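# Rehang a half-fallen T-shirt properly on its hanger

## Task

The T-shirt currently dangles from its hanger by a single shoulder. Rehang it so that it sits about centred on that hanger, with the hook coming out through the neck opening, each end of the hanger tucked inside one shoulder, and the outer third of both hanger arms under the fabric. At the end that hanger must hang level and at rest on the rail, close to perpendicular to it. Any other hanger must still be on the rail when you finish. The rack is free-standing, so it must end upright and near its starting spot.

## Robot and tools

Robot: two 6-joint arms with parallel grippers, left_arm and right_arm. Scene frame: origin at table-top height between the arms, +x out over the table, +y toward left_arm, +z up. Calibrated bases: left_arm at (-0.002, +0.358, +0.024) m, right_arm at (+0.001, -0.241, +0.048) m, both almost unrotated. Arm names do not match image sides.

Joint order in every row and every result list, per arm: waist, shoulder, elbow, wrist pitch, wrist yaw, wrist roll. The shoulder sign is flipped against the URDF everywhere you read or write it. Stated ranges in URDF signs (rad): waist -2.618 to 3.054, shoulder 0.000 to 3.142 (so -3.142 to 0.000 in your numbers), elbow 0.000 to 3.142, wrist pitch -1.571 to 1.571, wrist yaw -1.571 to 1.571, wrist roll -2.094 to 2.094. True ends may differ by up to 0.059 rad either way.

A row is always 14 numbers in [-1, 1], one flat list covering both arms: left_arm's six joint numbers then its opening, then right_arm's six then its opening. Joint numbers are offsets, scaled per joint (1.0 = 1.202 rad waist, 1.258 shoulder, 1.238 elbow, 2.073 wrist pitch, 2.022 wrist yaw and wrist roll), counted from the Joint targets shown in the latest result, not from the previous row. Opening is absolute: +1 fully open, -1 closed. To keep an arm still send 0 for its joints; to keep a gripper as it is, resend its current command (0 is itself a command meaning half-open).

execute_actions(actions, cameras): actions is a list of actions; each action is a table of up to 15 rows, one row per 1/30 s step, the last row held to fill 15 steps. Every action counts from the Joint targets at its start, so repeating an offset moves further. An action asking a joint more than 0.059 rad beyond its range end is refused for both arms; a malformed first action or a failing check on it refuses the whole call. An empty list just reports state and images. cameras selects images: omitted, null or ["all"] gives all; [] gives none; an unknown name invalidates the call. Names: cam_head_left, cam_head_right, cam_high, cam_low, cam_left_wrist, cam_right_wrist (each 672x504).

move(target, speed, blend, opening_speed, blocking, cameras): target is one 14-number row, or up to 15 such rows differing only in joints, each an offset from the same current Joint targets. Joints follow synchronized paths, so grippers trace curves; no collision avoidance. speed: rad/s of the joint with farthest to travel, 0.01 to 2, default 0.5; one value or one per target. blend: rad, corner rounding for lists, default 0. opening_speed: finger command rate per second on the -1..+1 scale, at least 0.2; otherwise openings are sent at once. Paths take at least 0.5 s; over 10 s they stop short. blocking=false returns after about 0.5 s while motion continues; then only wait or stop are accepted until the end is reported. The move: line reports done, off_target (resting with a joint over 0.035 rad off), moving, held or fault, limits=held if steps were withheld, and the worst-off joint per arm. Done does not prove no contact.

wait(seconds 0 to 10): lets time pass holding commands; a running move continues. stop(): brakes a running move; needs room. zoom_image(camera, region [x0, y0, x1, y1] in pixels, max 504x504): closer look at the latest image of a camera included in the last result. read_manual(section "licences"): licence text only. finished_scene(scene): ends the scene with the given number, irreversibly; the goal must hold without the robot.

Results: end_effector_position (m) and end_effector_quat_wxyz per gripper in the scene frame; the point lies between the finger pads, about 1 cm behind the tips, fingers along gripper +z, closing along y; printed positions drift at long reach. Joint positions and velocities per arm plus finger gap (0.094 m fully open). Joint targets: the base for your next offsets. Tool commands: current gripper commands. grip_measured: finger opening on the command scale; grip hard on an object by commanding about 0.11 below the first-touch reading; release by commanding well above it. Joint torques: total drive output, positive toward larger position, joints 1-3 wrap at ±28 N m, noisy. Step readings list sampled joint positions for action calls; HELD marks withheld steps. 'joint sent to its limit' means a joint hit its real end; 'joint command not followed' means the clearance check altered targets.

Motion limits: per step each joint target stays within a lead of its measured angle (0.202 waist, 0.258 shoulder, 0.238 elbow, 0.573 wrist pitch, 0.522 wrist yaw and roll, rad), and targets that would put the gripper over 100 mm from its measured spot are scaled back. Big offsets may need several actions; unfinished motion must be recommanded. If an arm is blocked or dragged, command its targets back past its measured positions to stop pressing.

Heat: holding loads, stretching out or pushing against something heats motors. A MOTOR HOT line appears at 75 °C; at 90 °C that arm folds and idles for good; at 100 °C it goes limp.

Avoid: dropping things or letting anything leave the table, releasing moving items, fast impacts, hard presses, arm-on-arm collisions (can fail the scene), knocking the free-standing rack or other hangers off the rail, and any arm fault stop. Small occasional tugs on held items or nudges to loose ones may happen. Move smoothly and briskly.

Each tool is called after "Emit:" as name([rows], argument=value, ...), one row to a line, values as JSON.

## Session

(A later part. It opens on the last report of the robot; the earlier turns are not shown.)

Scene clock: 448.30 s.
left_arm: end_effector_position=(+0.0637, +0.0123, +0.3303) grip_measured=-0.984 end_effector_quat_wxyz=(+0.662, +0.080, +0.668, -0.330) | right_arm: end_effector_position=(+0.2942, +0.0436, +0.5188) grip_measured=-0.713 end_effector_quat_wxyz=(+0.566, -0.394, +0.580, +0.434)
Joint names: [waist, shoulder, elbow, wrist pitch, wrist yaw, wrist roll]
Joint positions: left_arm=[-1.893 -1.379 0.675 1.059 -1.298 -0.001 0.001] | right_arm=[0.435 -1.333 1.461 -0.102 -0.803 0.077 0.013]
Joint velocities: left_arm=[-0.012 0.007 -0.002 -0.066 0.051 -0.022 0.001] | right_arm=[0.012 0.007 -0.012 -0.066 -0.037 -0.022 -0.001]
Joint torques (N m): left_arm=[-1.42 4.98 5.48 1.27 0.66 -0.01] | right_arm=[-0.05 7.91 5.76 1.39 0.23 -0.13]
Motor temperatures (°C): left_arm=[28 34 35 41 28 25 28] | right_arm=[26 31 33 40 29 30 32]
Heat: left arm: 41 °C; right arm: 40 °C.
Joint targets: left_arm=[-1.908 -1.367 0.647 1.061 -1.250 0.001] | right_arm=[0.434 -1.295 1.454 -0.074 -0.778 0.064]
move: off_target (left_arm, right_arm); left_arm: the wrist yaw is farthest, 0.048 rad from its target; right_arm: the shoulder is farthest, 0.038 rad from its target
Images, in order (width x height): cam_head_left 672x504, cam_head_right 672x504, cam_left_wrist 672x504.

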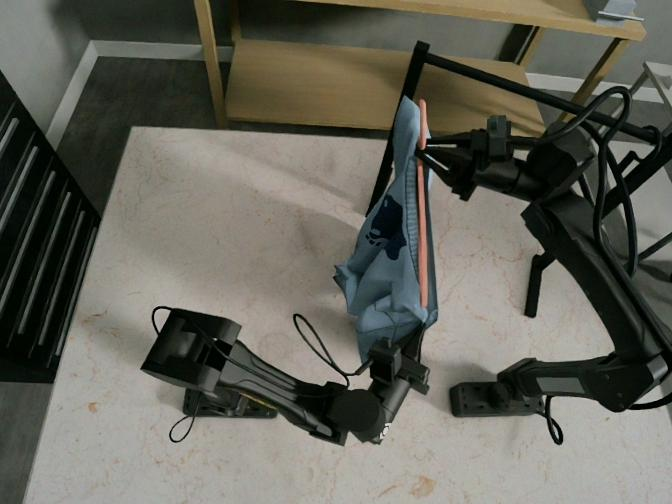

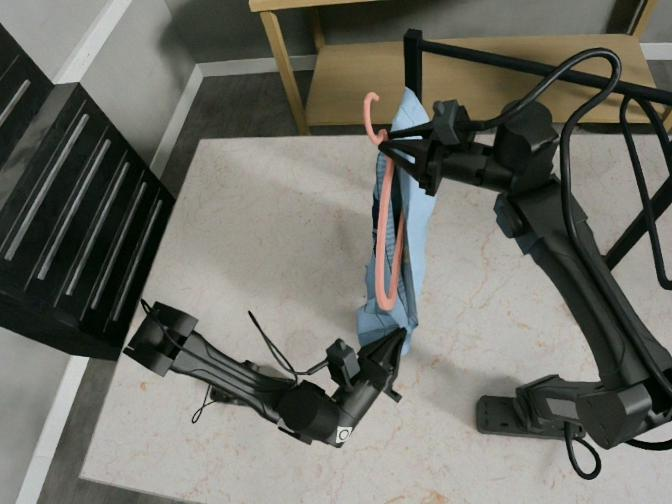

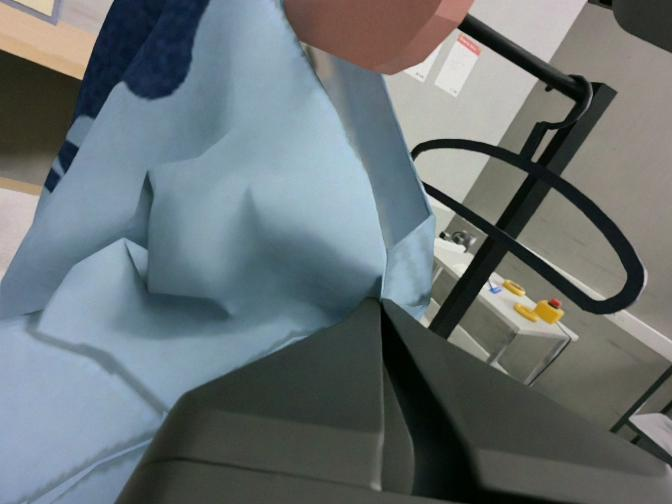

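Emit:
move(target=[-0.093,0.169,0.406,-0.512,0,0,-1,0,0,0,0,0,0,-1], speed=0.3, cameras=["cam_left_wrist","cam_head_right"])

Emit:
zoom_image(camera="cam_head_right", region=[330, 130, 480, 380])

Scene clock: 453.10 s.
left_arm: end_effector_position=(+0.0334, +0.0257, +0.4254) grip_measured=-0.984 end_effector_quat_wxyz=(+0.663, +0.262, +0.661, -0.233) | right_arm: end_effector_position=(+0.2892, +0.0419, +0.5235) grip_measured=-0.713 end_effector_quat_wxyz=(+0.562, -0.386, +0.581, +0.444)
Joint names: [waist, shoulder, elbow, wrist pitch, wrist yaw, wrist roll]
Joint positions: left_arm=[-2.004 -1.176 1.11 0.023 -1.292 -0.001 0.001] | right_arm=[0.435 -1.32 1.461 -0.102 -0.808 0.11 0.013]
Joint velocities: left_arm=[-0.002 -0.012 0.002 0.051 -0.051 -0.081 0] | right_arm=[-0.012 0.032 -0.007 0.007 0.022 -0.037 0]
Joint torques (N m): left_arm=[-1.46 4.71 12.53 1.23 0.41 0.06] | right_arm=[-0.08 6.5 5.71 1.38 0.28 -0.48]
Motor temperatures (°C): left_arm=[28 34 35 41 29 25 28] | right_arm=[26 31 33 40 29 30 32]
Heat: left arm: 41 °C; right arm: 40 °C.
Joint targets: left_arm=[-2.020 -1.154 1.150 0.000 -1.250 0.001] | right_arm=[0.434 -1.295 1.454 -0.074 -0.778 0.064]
move: off_target (left_arm, right_arm); left_arm: the wrist yaw is farthest, 0.042 rad from its target; right_arm: the wrist roll is farthest, 0.046 rad from its target
Images, in order (width x height): cam_head_right 672x504, cam_left_wrist 672x504.

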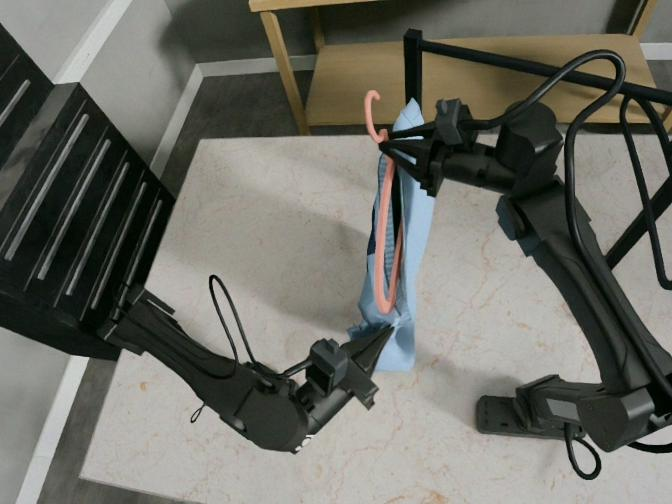

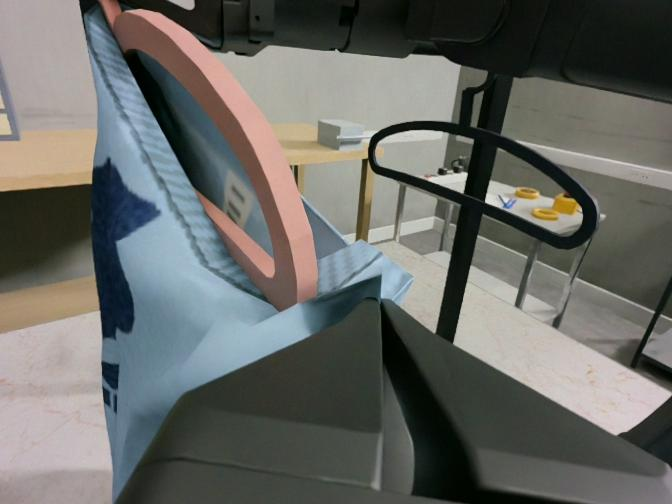

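Scaled by 2.016 from the camera's 672x504 image, which has a finer 960x720 frame.

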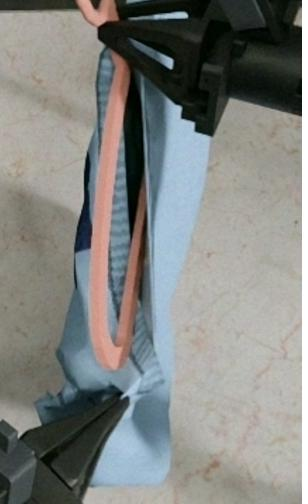

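Emit:
move(target=[0.004,-0.079,0.394,-0.185,-0.002,0,-1,0,0,0,0,0,0,-1], speed=0.25, cameras=["cam_left_wrist","cam_head_right"])

Emit:
zoom_image(camera="cam_head_right", region=[330, 130, 480, 380])

Scene clock: 455.80 s.
left_arm: end_effector_position=(+0.0352, +0.0357, +0.5213) grip_measured=-0.984 end_effector_quat_wxyz=(+0.659, +0.283, +0.656, -0.237) | right_arm: end_effector_position=(+0.2905, +0.0399, +0.5256) grip_measured=-0.706 end_effector_quat_wxyz=(+0.556, -0.365, +0.593, +0.454)
Joint names: [waist, shoulder, elbow, wrist pitch, wrist yaw, wrist roll]
Joint positions: left_arm=[-2.007 -1.255 1.583 -0.394 -1.258 -0.001 0.001] | right_arm=[0.435 -1.315 1.461 -0.102 -0.789 0.164 0.014]
Joint velocities: left_arm=[-0.012 -0.002 -0.007 -0.051 -0.022 -0.007 -0.001] | right_arm=[-0.002 -0.022 0.012 0.022 0.022 0.007 0.001]
Joint torques (N m): left_arm=[-0.7 3.04 13.01 1.59 0.09 0] | right_arm=[-0.06 5.9 5.72 1.39 0.09 -1.05]
Motor temperatures (°C): left_arm=[28 34 35 41 29 25 28] | right_arm=[26 31 33 40 29 30 32]
Heat: left arm: 41 °C; right arm: 40 °C.
Joint targets: left_arm=[-2.015 -1.254 1.638 -0.384 -1.254 0.001] | right_arm=[0.434 -1.295 1.454 -0.074 -0.778 0.064]
move: off_target (left_arm, right_arm); left_arm: the elbow is farthest, 0.055 rad from its target; right_arm: the wrist roll is farthest, 0.100 rad from its target
Images, in order (width x height): cam_head_right 672x504, cam_left_wrist 672x504.

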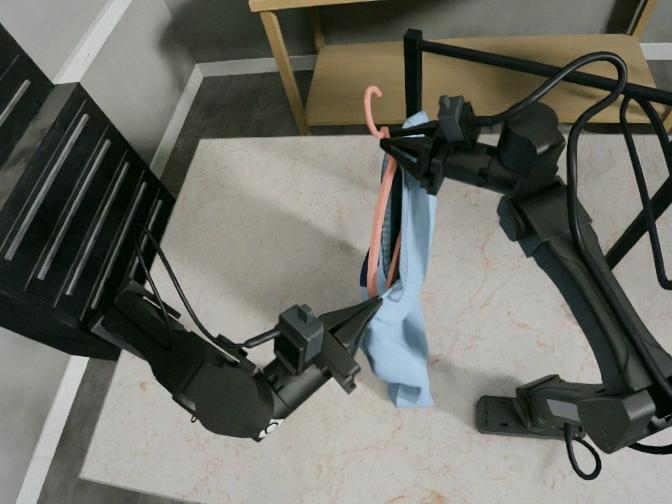

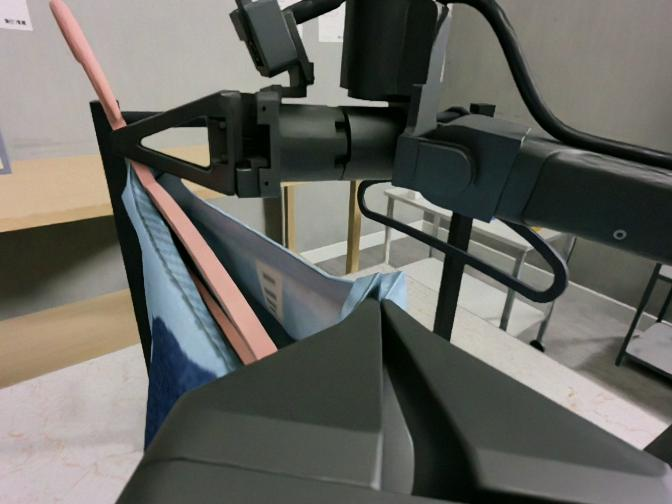

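Scaled by 2.016 from the camera's 672x504 image, which has a finer 960x720 frame.

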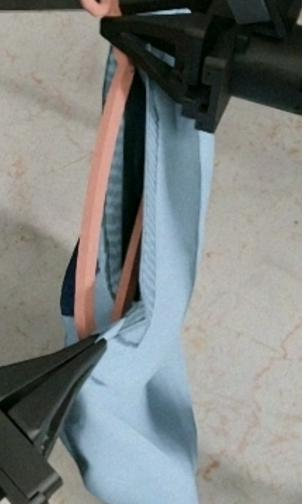

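Emit:
move(target=[0.362,0.118,-0.043,-0.041,0.212,0,-1,0,0,0,0,0,0,-1], speed=0.25, cameras=["cam_left_wrist","cam_head_right","cam_head_left"])

Emit:
zoom_image(camera="cam_head_right", region=[330, 130, 480, 380])

Scene clock: 458.43 s.
left_arm: end_effector_position=(+0.1211, +0.0553, +0.5318) grip_measured=-0.984 end_effector_quat_wxyz=(+0.646, +0.287, +0.660, -0.254) | right_arm: end_effector_position=(+0.2967, +0.0374, +0.5258) grip_measured=-0.706 end_effector_quat_wxyz=(+0.571, -0.363, +0.594, +0.436)
Joint names: [waist, shoulder, elbow, wrist pitch, wrist yaw, wrist roll]
Joint positions: left_arm=[-1.591 -1.143 1.583 -0.492 -0.809 -0.001 0.001] | right_arm=[0.434 -1.315 1.461 -0.102 -0.754 0.133 0.014]
Joint velocities: left_arm=[0.002 -0.002 -0.002 0.007 0.007 -0.037 0.001] | right_arm=[-0.012 -0.002 -0.007 -0.095 0.007 -0.022 0]
Joint torques (N m): left_arm=[1.01 4.88 7.53 1.94 -0.17 -0.03] | right_arm=[0.03 5.94 5.72 1.4 -0.17 -0.72]
Motor temperatures (°C): left_arm=[28 34 36 42 28 25 29] | right_arm=[26 31 33 40 29 30 32]
Heat: left arm: 42 °C; right arm: 40 °C.
Joint targets: left_arm=[-1.580 -1.105 1.584 -0.469 -0.826 0.001] | right_arm=[0.434 -1.295 1.454 -0.074 -0.778 0.064]
move: off_target (left_arm, right_arm); left_arm: the shoulder is farthest, 0.037 rad from its target; right_arm: the wrist roll is farthest, 0.069 rad from its target
Images, in order (width x height): cam_head_left 672x504, cam_head_right 672x504, cam_left_wrist 672x504.

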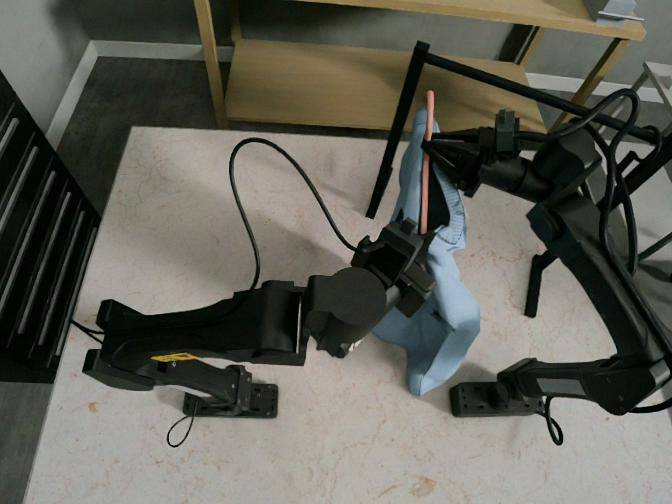

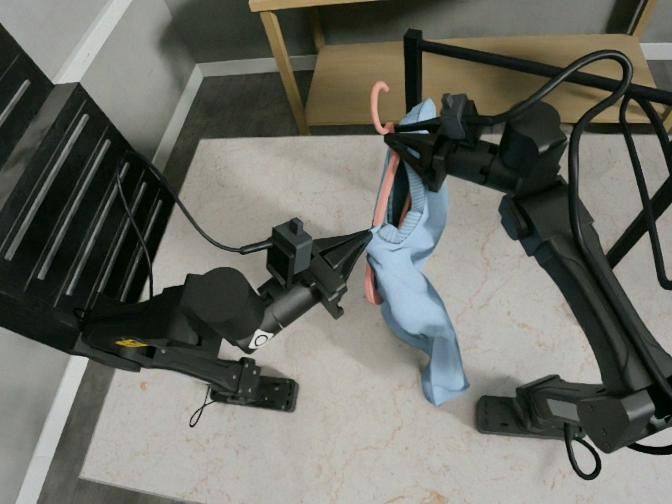

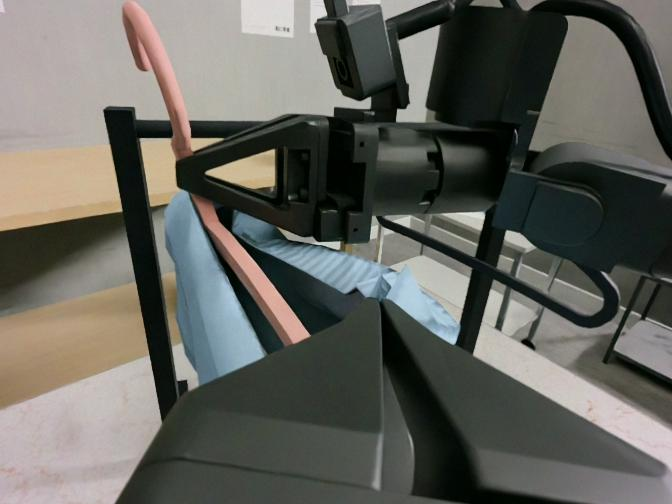

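Scaled by 2.016 from the camera's 672x504 image, which has a finer 960x720 frame.

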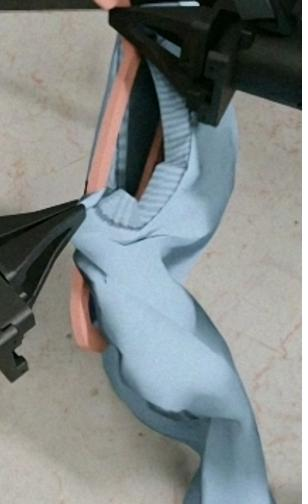

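Emit:
zoom_image(camera="cam_head_left", region=[330, 80, 510, 420])

Emit:
execute_actions(actions=[], cameras=["cam_high","cam_low"])

Emit:
zoom_image(camera="cam_high", region=[300, 90, 500, 290])

Emit:
zoom_image(camera="cam_low", region=[290, 80, 490, 280])

Scaled by 1.482 from the camera's 672x504 image, which has a finer 960x720 frame.

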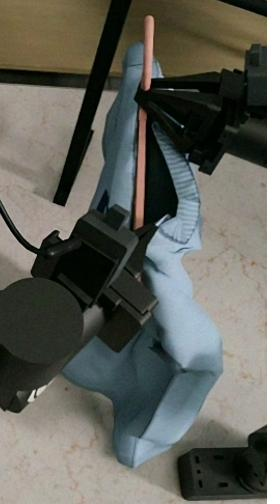

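Scene clock: 458.97 s.
left_arm: end_effector_position=(+0.1209, +0.0551, +0.5318) grip_measured=-0.984 end_effector_quat_wxyz=(+0.646, +0.288, +0.660, -0.254) | right_arm: end_effector_position=(+0.2967, +0.0374, +0.5258) grip_measured=-0.706 end_effector_quat_wxyz=(+0.571, -0.363, +0.594, +0.436)
Joint names: [waist, shoulder, elbow, wrist pitch, wrist yaw, wrist roll]
Joint positions: left_arm=[-1.591 -1.143 1.583 -0.492 -0.807 -0.001 0.001] | right_arm=[0.434 -1.315 1.461 -0.102 -0.754 0.133 0.014]
Joint velocities: left_arm=[0.002 0.012 -0.007 0.051 -0.022 -0.022 0] | right_arm=[-0.017 0.007 -0.007 0.037 -0.007 0.007 0]
Joint torques (N m): left_arm=[0.98 4.77 7.58 1.93 -0.18 -0.04] | right_arm=[0.02 5.93 5.72 1.4 -0.18 -0.74]
Motor temperatures (°C): left_arm=[28 34 36 42 28 25 29] | right_arm=[26 31 33 40 29 30 32]
Heat: left arm: 42 °C; right arm: 40 °C.
Joint targets: left_arm=[-1.580 -1.105 1.584 -0.469 -0.826 0.001] | right_arm=[0.434 -1.295 1.454 -0.074 -0.778 0.064]
Tool commands: left_gripper/opening=-1.0 right_gripper/opening=-1.0
Images, in order (width x height): cam_high 672x504, cam_low 672x504.

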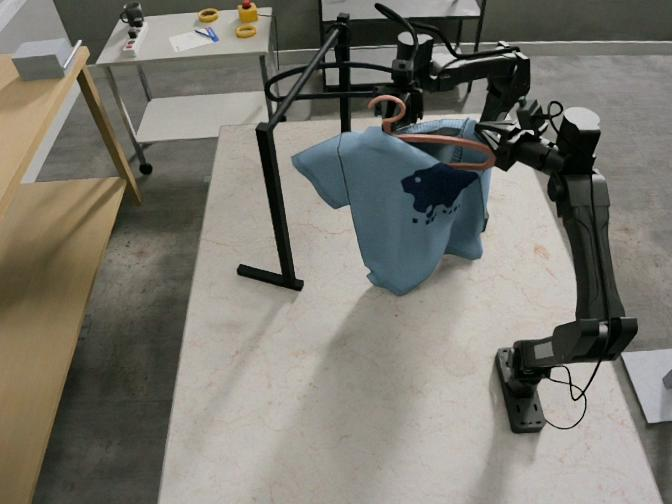

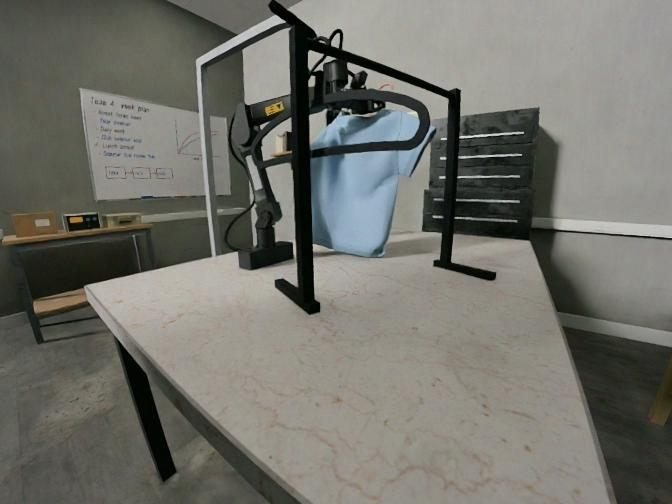

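Scaled by 2.520 from the camera's 672x504 image, which has a finer 960x720 frame.

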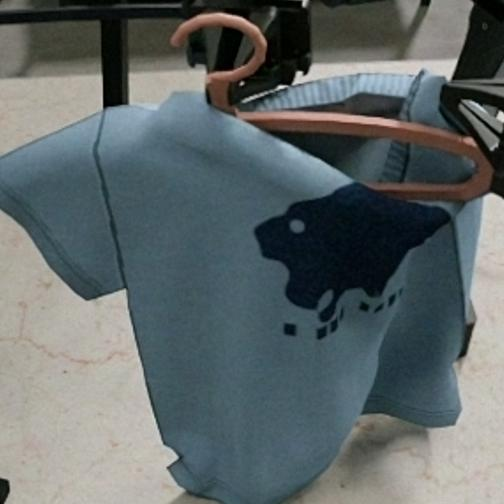

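Scaled by 2.520 from the camera's 672x504 image, which has a finer 960x720 frame.

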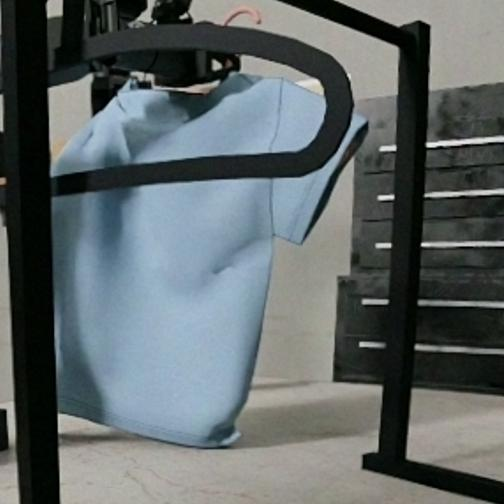

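Emit:
move([
  [-0.362,-0.118,0.043,0.041,-0.212,0,-1,0,0,0,0,0,0,-1],
  [-0.366,-0.039,-0.351,0.226,-0.21,0,-1,0,0,0,0,0,0,-1],
], speed=0.3, cameras=["cam_left_wrist","cam_high"])

Emit:
zoom_image(camera="cam_high", region=[300, 90, 500, 290])

Scene clock: 464.03 s.
left_arm: end_effector_position=(+0.0317, +0.0255, +0.4410) grip_measured=-0.984 end_effector_quat_wxyz=(+0.660, +0.269, +0.658, -0.242) | right_arm: end_effector_position=(+0.2878, +0.0417, +0.5256) grip_measured=-0.709 end_effector_quat_wxyz=(+0.566, -0.386, +0.579, +0.442)
Joint names: [waist, shoulder, elbow, wrist pitch, wrist yaw, wrist roll]
Joint positions: left_arm=[-2.005 -1.176 1.172 -0.035 -1.269 -0.001 0.001] | right_arm=[0.439 -1.315 1.461 -0.102 -0.799 0.106 0.014]
Joint velocities: left_arm=[0.002 -0.007 0.012 0.007 0.037 0.051 0] | right_arm=[0.012 0.022 -0.007 0.066 0.007 0.007 0]
Joint torques (N m): left_arm=[-1.35 4.67 6.49 1.78 0.1 -0.07] | right_arm=[-0.38 5.89 5.71 1.38 0.19 -0.43]
Motor temperatures (°C): left_arm=[28 34 35 43 28 25 29] | right_arm=[26 31 33 40 29 30 32]
Heat: left arm: 43 °C; right arm: 40 °C.
Joint targets: left_arm=[-2.019 -1.154 1.150 0.000 -1.250 0.001] | right_arm=[0.434 -1.295 1.454 -0.074 -0.778 0.064]
move: off_target (right_arm); right_arm: the wrist roll is farthest, 0.042 rad from its target
Images, in order (width x height): cam_high 672x504, cam_left_wrist 672x504.

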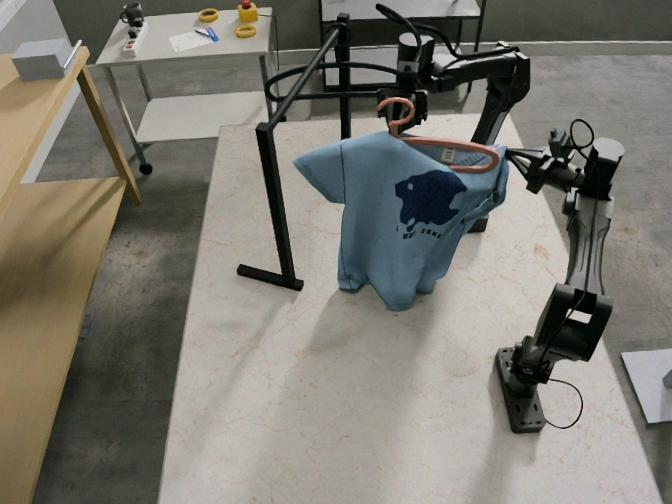

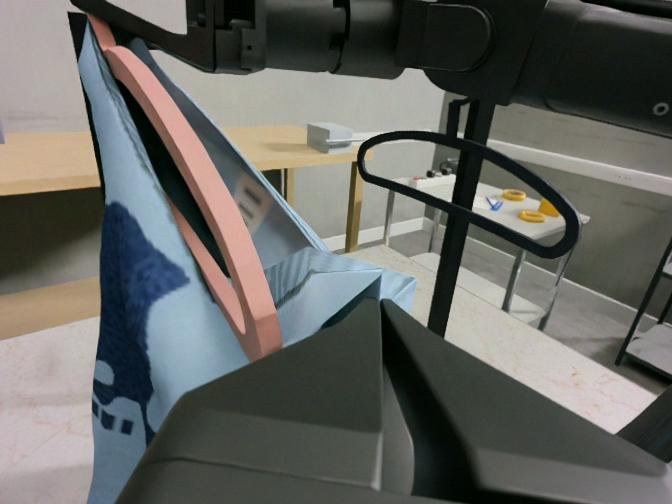

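Scaled by 2.520 from the camera's 672x504 image, which has a finer 960x720 frame.

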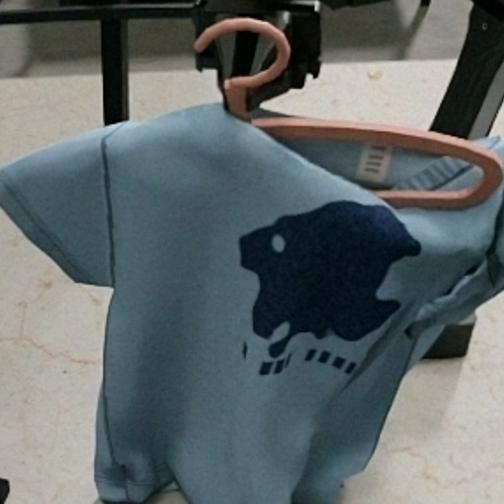

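Emit:
move(target=[0.05,-0.169,-0.406,0.512,0,0,-1,0,0,0,0,0,0,-1], speed=0.35, cameras=[])

Emit:
move(target=[0,0,0,0,0,0,-1,-0.118,0.153,-0.091,-0.038,-0.077,0,-1], speed=0.2, cameras=["cam_left_wrist","cam_high","cam_head_right"])

Emit:
zoom_image(camera="cam_high", region=[300, 90, 500, 290])

Emit:
zoom_image(camera="cam_head_right", region=[330, 130, 480, 380])

Scene clock: 468.03 s.
left_arm: end_effector_position=(+0.0425, +0.0122, +0.3414) grip_measured=-0.984 end_effector_quat_wxyz=(+0.647, +0.094, +0.660, -0.369) | right_arm: end_effector_position=(+0.2860, +0.0423, +0.5246) grip_measured=-0.712 end_effector_quat_wxyz=(+0.567, -0.396, +0.574, +0.438)
Joint names: [waist, shoulder, elbow, wrist pitch, wrist yaw, wrist roll]
Joint positions: left_arm=[-1.954 -1.346 0.675 1.062 -1.276 -0.001 0.001] | right_arm=[0.439 -1.315 1.461 -0.107 -0.809 0.083 0.014]
Joint velocities: left_arm=[-0.012 0.017 0.017 -0.066 -0.081 0.081 0.001] | right_arm=[0.007 -0.007 0.002 -0.007 0.007 -0.007 -0.001]
Joint torques (N m): left_arm=[-0.43 2.45 5.68 1.23 0.49 -0.01] | right_arm=[-0.36 5.9 5.71 1.41 0.28 -0.21]
Motor temperatures (°C): left_arm=[28 33 35 43 28 25 29] | right_arm=[26 31 32 40 29 30 32]
Heat: left arm: 43 °C; right arm: 40 °C.
Joint targets: left_arm=[-1.959 -1.367 0.647 1.061 -1.250 0.001] | right_arm=[0.434 -1.295 1.454 -0.074 -0.778 0.064]
move: done
No camera images: "cameras" was empty.

Scene clock: 469.50 s.
left_arm: end_effector_position=(+0.0424, +0.0120, +0.3415) grip_measured=-0.984 end_effector_quat_wxyz=(+0.647, +0.095, +0.660, -0.370) | right_arm: end_effector_position=(+0.2479, -0.0076, +0.5268) grip_measured=-0.712 end_effector_quat_wxyz=(+0.574, -0.399, +0.569, +0.433)
Joint names: [waist, shoulder, elbow, wrist pitch, wrist yaw, wrist roll]
Joint positions: left_arm=[-1.954 -1.346 0.675 1.062 -1.275 -0.001 0.001] | right_arm=[0.301 -1.125 1.346 -0.165 -0.943 0.08 0.014]
Joint velocities: left_arm=[-0.007 0.017 -0.017 0.022 -0.007 -0.022 0] | right_arm=[0.007 -0.002 -0.007 0.066 0.007 -0.022 0]
Joint torques (N m): left_arm=[-0.5 2.4 5.39 1.18 0.48 0.01] | right_arm=[-0.69 4.16 5.6 1.16 0.09 -0.16]
Motor temperatures (°C): left_arm=[28 33 35 43 28 25 29] | right_arm=[26 31 32 40 29 30 32]
Heat: left arm: 43 °C; right arm: 40 °C.
Joint targets: left_arm=[-1.959 -1.367 0.647 1.061 -1.250 0.001] | right_arm=[0.293 -1.103 1.341 -0.153 -0.934 0.064]
move: done
Images, in order (width x height): cam_head_right 672x504, cam_high 672x504, cam_left_wrist 672x504.

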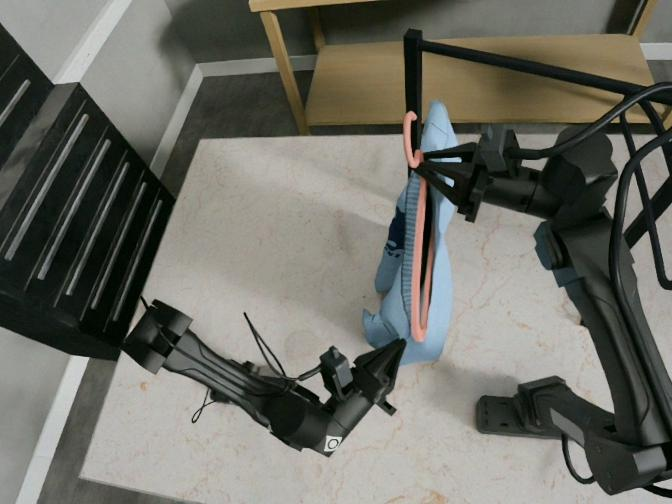

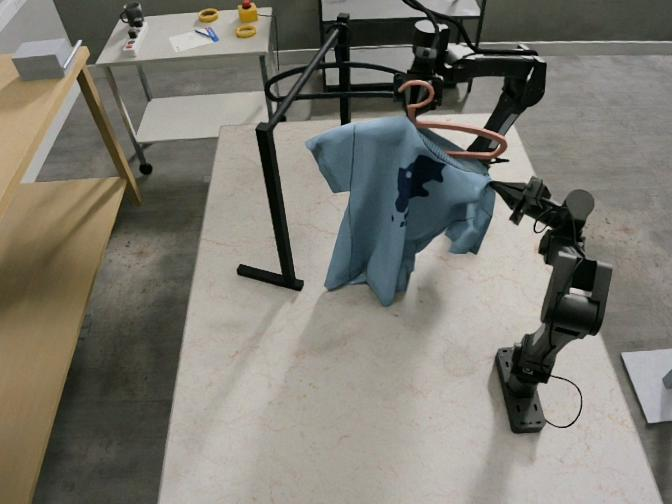

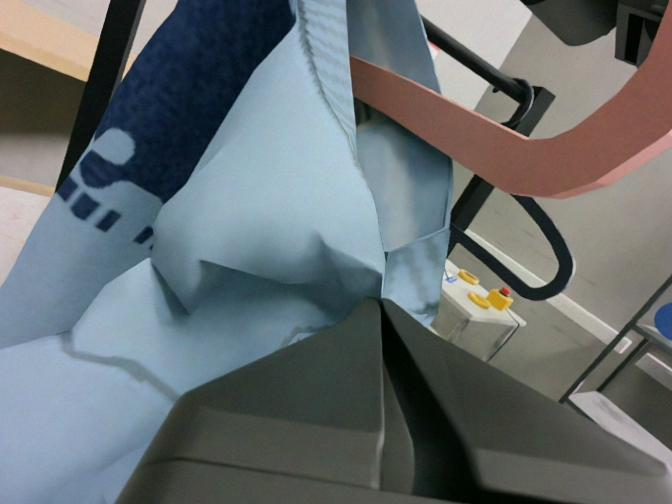

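Scaled by 2.520 from the camera's 672x504 image, which has a finer 960x720 frame.

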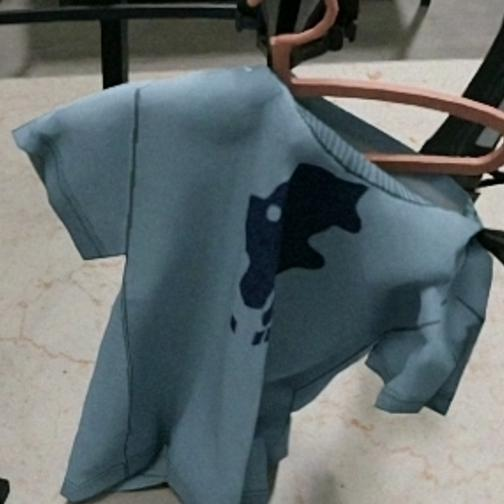

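Scaled by 2.016 from the camera's 672x504 image, which has a finer 960x720 frame.

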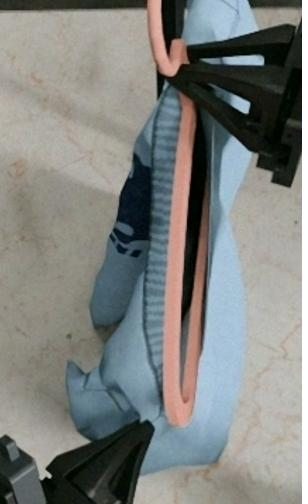

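Emit:
execute_actions(actions=[], cameras=["cam_high","cam_head_right"])

Emit:
zoom_image(camera="cam_high", region=[300, 90, 500, 290])

Emit:
zoom_image(camera="cam_head_right", region=[330, 130, 480, 380])

Scene clock: 470.73 s.
left_arm: end_effector_position=(+0.0424, +0.0120, +0.3415) grip_measured=-0.984 end_effector_quat_wxyz=(+0.647, +0.095, +0.660, -0.370) | right_arm: end_effector_position=(+0.2477, -0.0075, +0.5265) grip_measured=-0.712 end_effector_quat_wxyz=(+0.573, -0.400, +0.570, +0.433)
Joint names: [waist, shoulder, elbow, wrist pitch, wrist yaw, wrist roll]
Joint positions: left_arm=[-1.954 -1.346 0.675 1.062 -1.275 -0.001 0.001] | right_arm=[0.301 -1.125 1.346 -0.167 -0.944 0.08 0.014]
Joint velocities: left_arm=[-0.007 0.012 -0.002 -0.037 -0.081 0.022 -0.001] | right_arm=[0.012 -0.002 -0.002 0.022 -0.007 0.081 -0.001]
Joint torques (N m): left_arm=[-0.55 2.36 5.59 1.24 0.44 -0.02] | right_arm=[-0.69 4.15 5.6 1.18 0.09 -0.16]
Motor temperatures (°C): left_arm=[28 33 35 42 28 25 29] | right_arm=[26 31 32 40 29 30 32]
Heat: left arm: 42 °C; right arm: 40 °C.
Joint targets: left_arm=[-1.959 -1.367 0.647 1.061 -1.250 0.001] | right_arm=[0.293 -1.103 1.341 -0.153 -0.934 0.064]
Tool commands: left_gripper/opening=-1.0 right_gripper/opening=-1.0
Images, in order (width x height): cam_head_right 672x504, cam_high 672x504.

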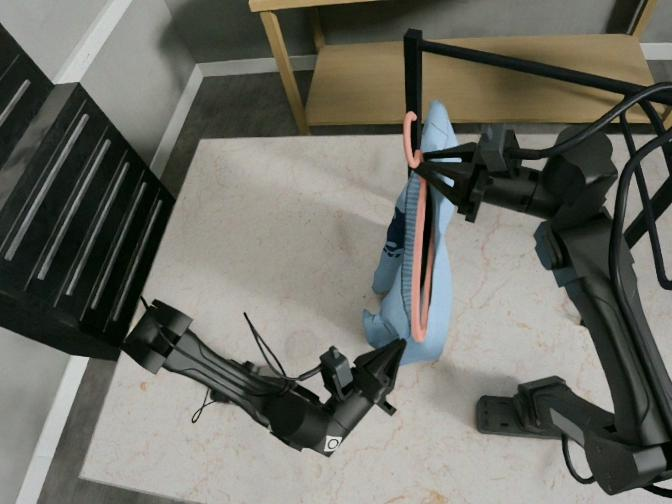

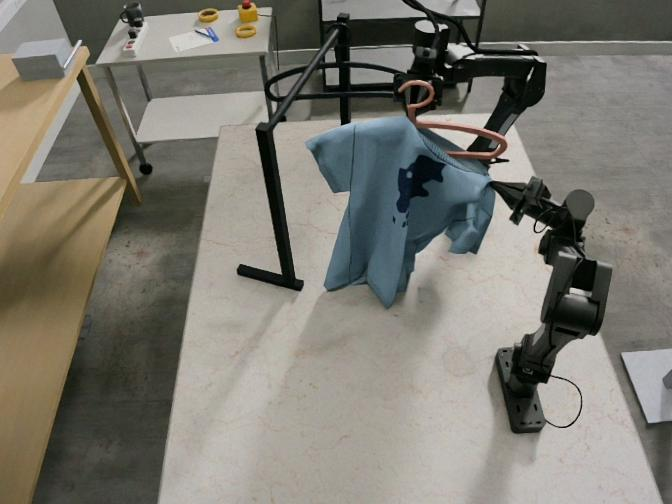

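Scaled by 2.520 from the camera's 672x504 image, which has a finer 960x720 frame.

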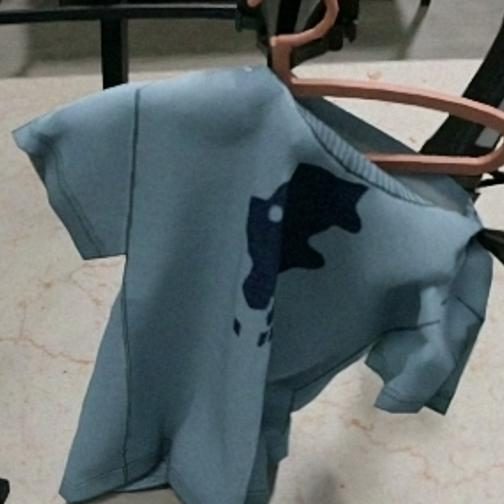

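Scaled by 2.016 from the camera's 672x504 image, which has a finer 960x720 frame.

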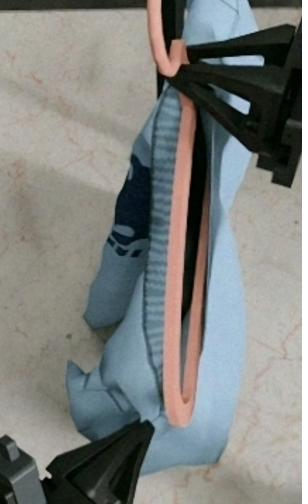

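Emit:
move(target=[-0.2121,0.2305,0.370,-0.5263,-0.1004,0,-1,0,0,0,0,0,0,-1], speed=0.5, cameras=["cam_high","cam_head_right"])

Emit:
zoom_image(camera="cam_high", region=[300, 90, 500, 290])

Emit:
zoom_image(camera="cam_head_right", region=[330, 130, 480, 380])

Scene clock: 474.37 s.
left_arm: end_effector_position=(+0.0009, +0.0610, +0.4308) grip_measured=-0.984 end_effector_quat_wxyz=(+0.658, +0.268, +0.655, -0.257) | right_arm: end_effector_position=(+0.2464, -0.0071, +0.5257) grip_measured=-0.712 end_effector_quat_wxyz=(+0.565, -0.396, +0.574, +0.441)
Joint names: [waist, shoulder, elbow, wrist pitch, wrist yaw, wrist roll]
Joint positions: left_arm=[-2.2 -1.093 1.073 0.002 -1.444 -0.001 0.001] | right_arm=[0.301 -1.125 1.346 -0.171 -0.952 0.1 0.014]
Joint velocities: left_arm=[0.002 0.007 0.002 0.007 0.007 0.051 0] | right_arm=[-0.022 0.012 -0.007 -0.022 0.007 -0.051 0]
Joint torques (N m): left_arm=[-1.13 3.33 11.74 1.04 -0.08 0.03] | right_arm=[-0.68 4.16 5.59 1.23 0.16 -0.38]
Motor temperatures (°C): left_arm=[28 33 35 42 28 25 29] | right_arm=[26 31 32 40 29 30 32]
Heat: left arm: 42 °C; right arm: 40 °C.
Joint targets: left_arm=[-2.215 -1.077 1.106 -0.030 -1.453 0.001] | right_arm=[0.293 -1.103 1.341 -0.153 -0.934 0.064]
move: off_target (right_arm); right_arm: the wrist roll is farthest, 0.036 rad from its target
Images, in order (width x height): cam_head_right 672x504, cam_high 672x504.

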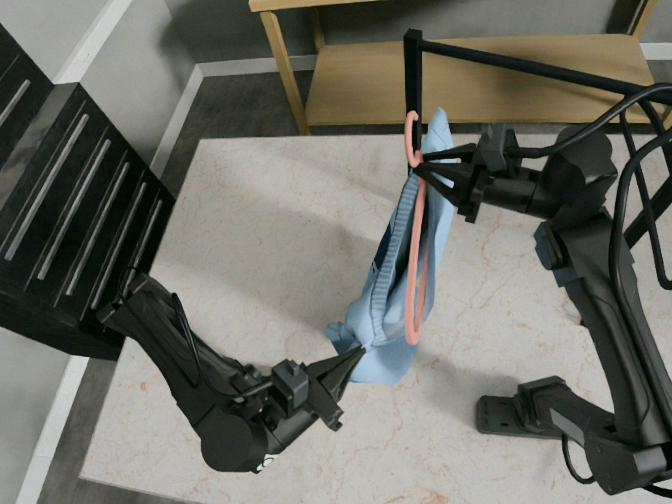

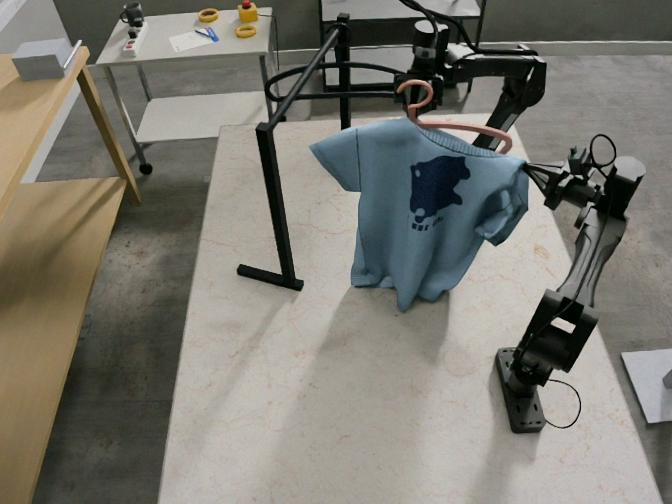

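Scaled by 2.520 from the camera's 672x504 image, which has a finer 960x720 frame.

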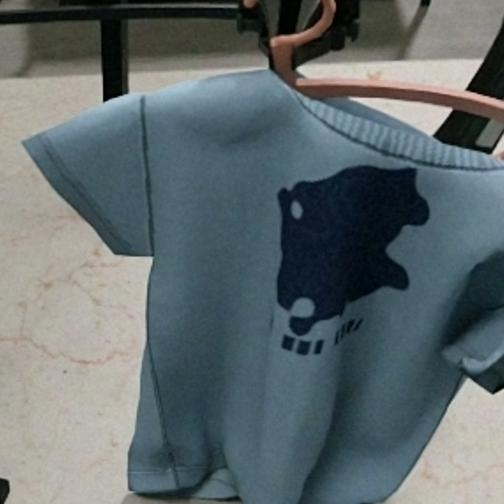

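Scaled by 2.016 from the camera's 672x504 image, which has a finer 960x720 frame.

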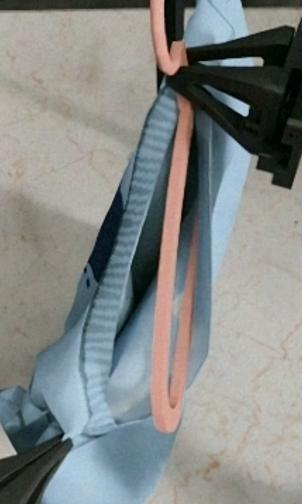

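Emit:
move(target=[0.0324,-0.1455,0.432,-0.1693,0.0188,0,-1,0,0,0,0,0,0,-1], speed=0.5, cameras=["cam_high","cam_head_right","cam_left_wrist"])

Emit:
zoom_image(camera="cam_high", region=[350, 70, 550, 270])

Emit:
zoom_image(camera="cam_head_right", region=[330, 130, 480, 380])

Scene clock: 476.60 s.
left_arm: end_effector_position=(+0.0025, +0.0529, +0.5271) grip_measured=-0.984 end_effector_quat_wxyz=(+0.660, +0.277, +0.653, -0.248) | right_arm: end_effector_position=(+0.2430, -0.0084, +0.5287) grip_measured=-0.709 end_effector_quat_wxyz=(+0.559, -0.383, +0.579, +0.453)
Joint names: [waist, shoulder, elbow, wrist pitch, wrist yaw, wrist roll]
Joint positions: left_arm=[-2.173 -1.258 1.592 -0.377 -1.416 -0.001 0.001] | right_arm=[0.301 -1.114 1.346 -0.171 -0.95 0.146 0.014]
Joint velocities: left_arm=[0.017 -0.002 0.002 -0.007 -0.022 0.037 0] | right_arm=[-0.002 0.012 -0.007 0.022 -0.11 -0.022 -0.001]
Joint torques (N m): left_arm=[-0.18 2.61 12.18 1.34 -0.04 0.03] | right_arm=[-0.68 3 5.56 1.23 0.17 -0.86]
Motor temperatures (°C): left_arm=[28 33 35 42 28 25 29] | right_arm=[26 31 32 40 29 30 32]
Heat: left arm: 42 °C; right arm: 40 °C.
Joint targets: left_arm=[-2.176 -1.260 1.640 -0.381 -1.415 0.001] | right_arm=[0.293 -1.103 1.341 -0.153 -0.934 0.064]
move: off_target (left_arm, right_arm); left_arm: the elbow is farthest, 0.049 rad from its target; right_arm: the wrist roll is farthest, 0.082 rad from its target
Images, in order (width x height): cam_head_right 672x504, cam_high 672x504, cam_left_wrist 672x504.

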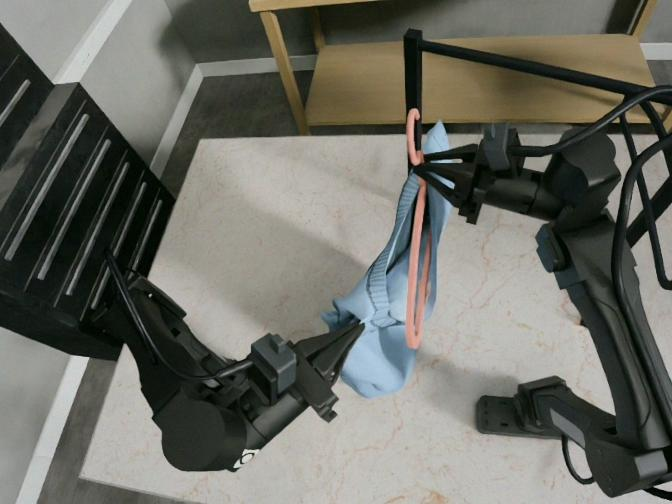

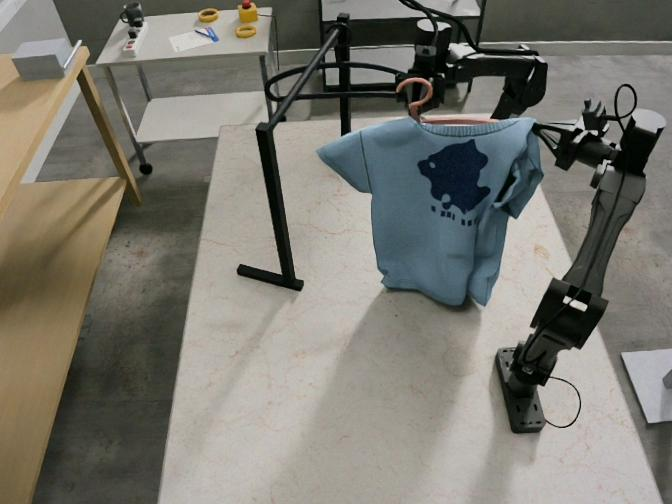

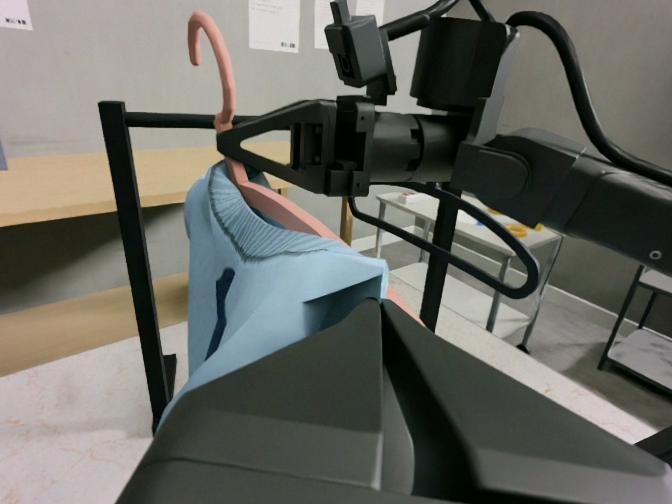

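Scaled by 2.520 from the camera's 672x504 image, which has a finer 960x720 frame.

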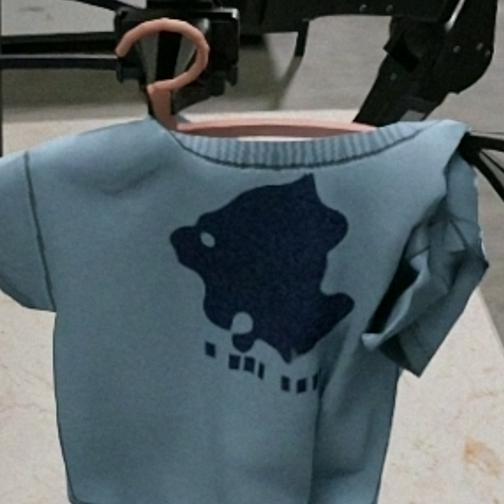

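Scaled by 2.016 from the camera's 672x504 image, which has a finer 960x720 frame.

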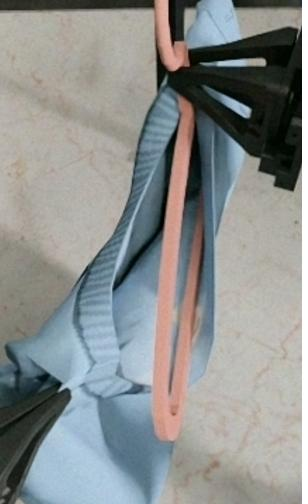

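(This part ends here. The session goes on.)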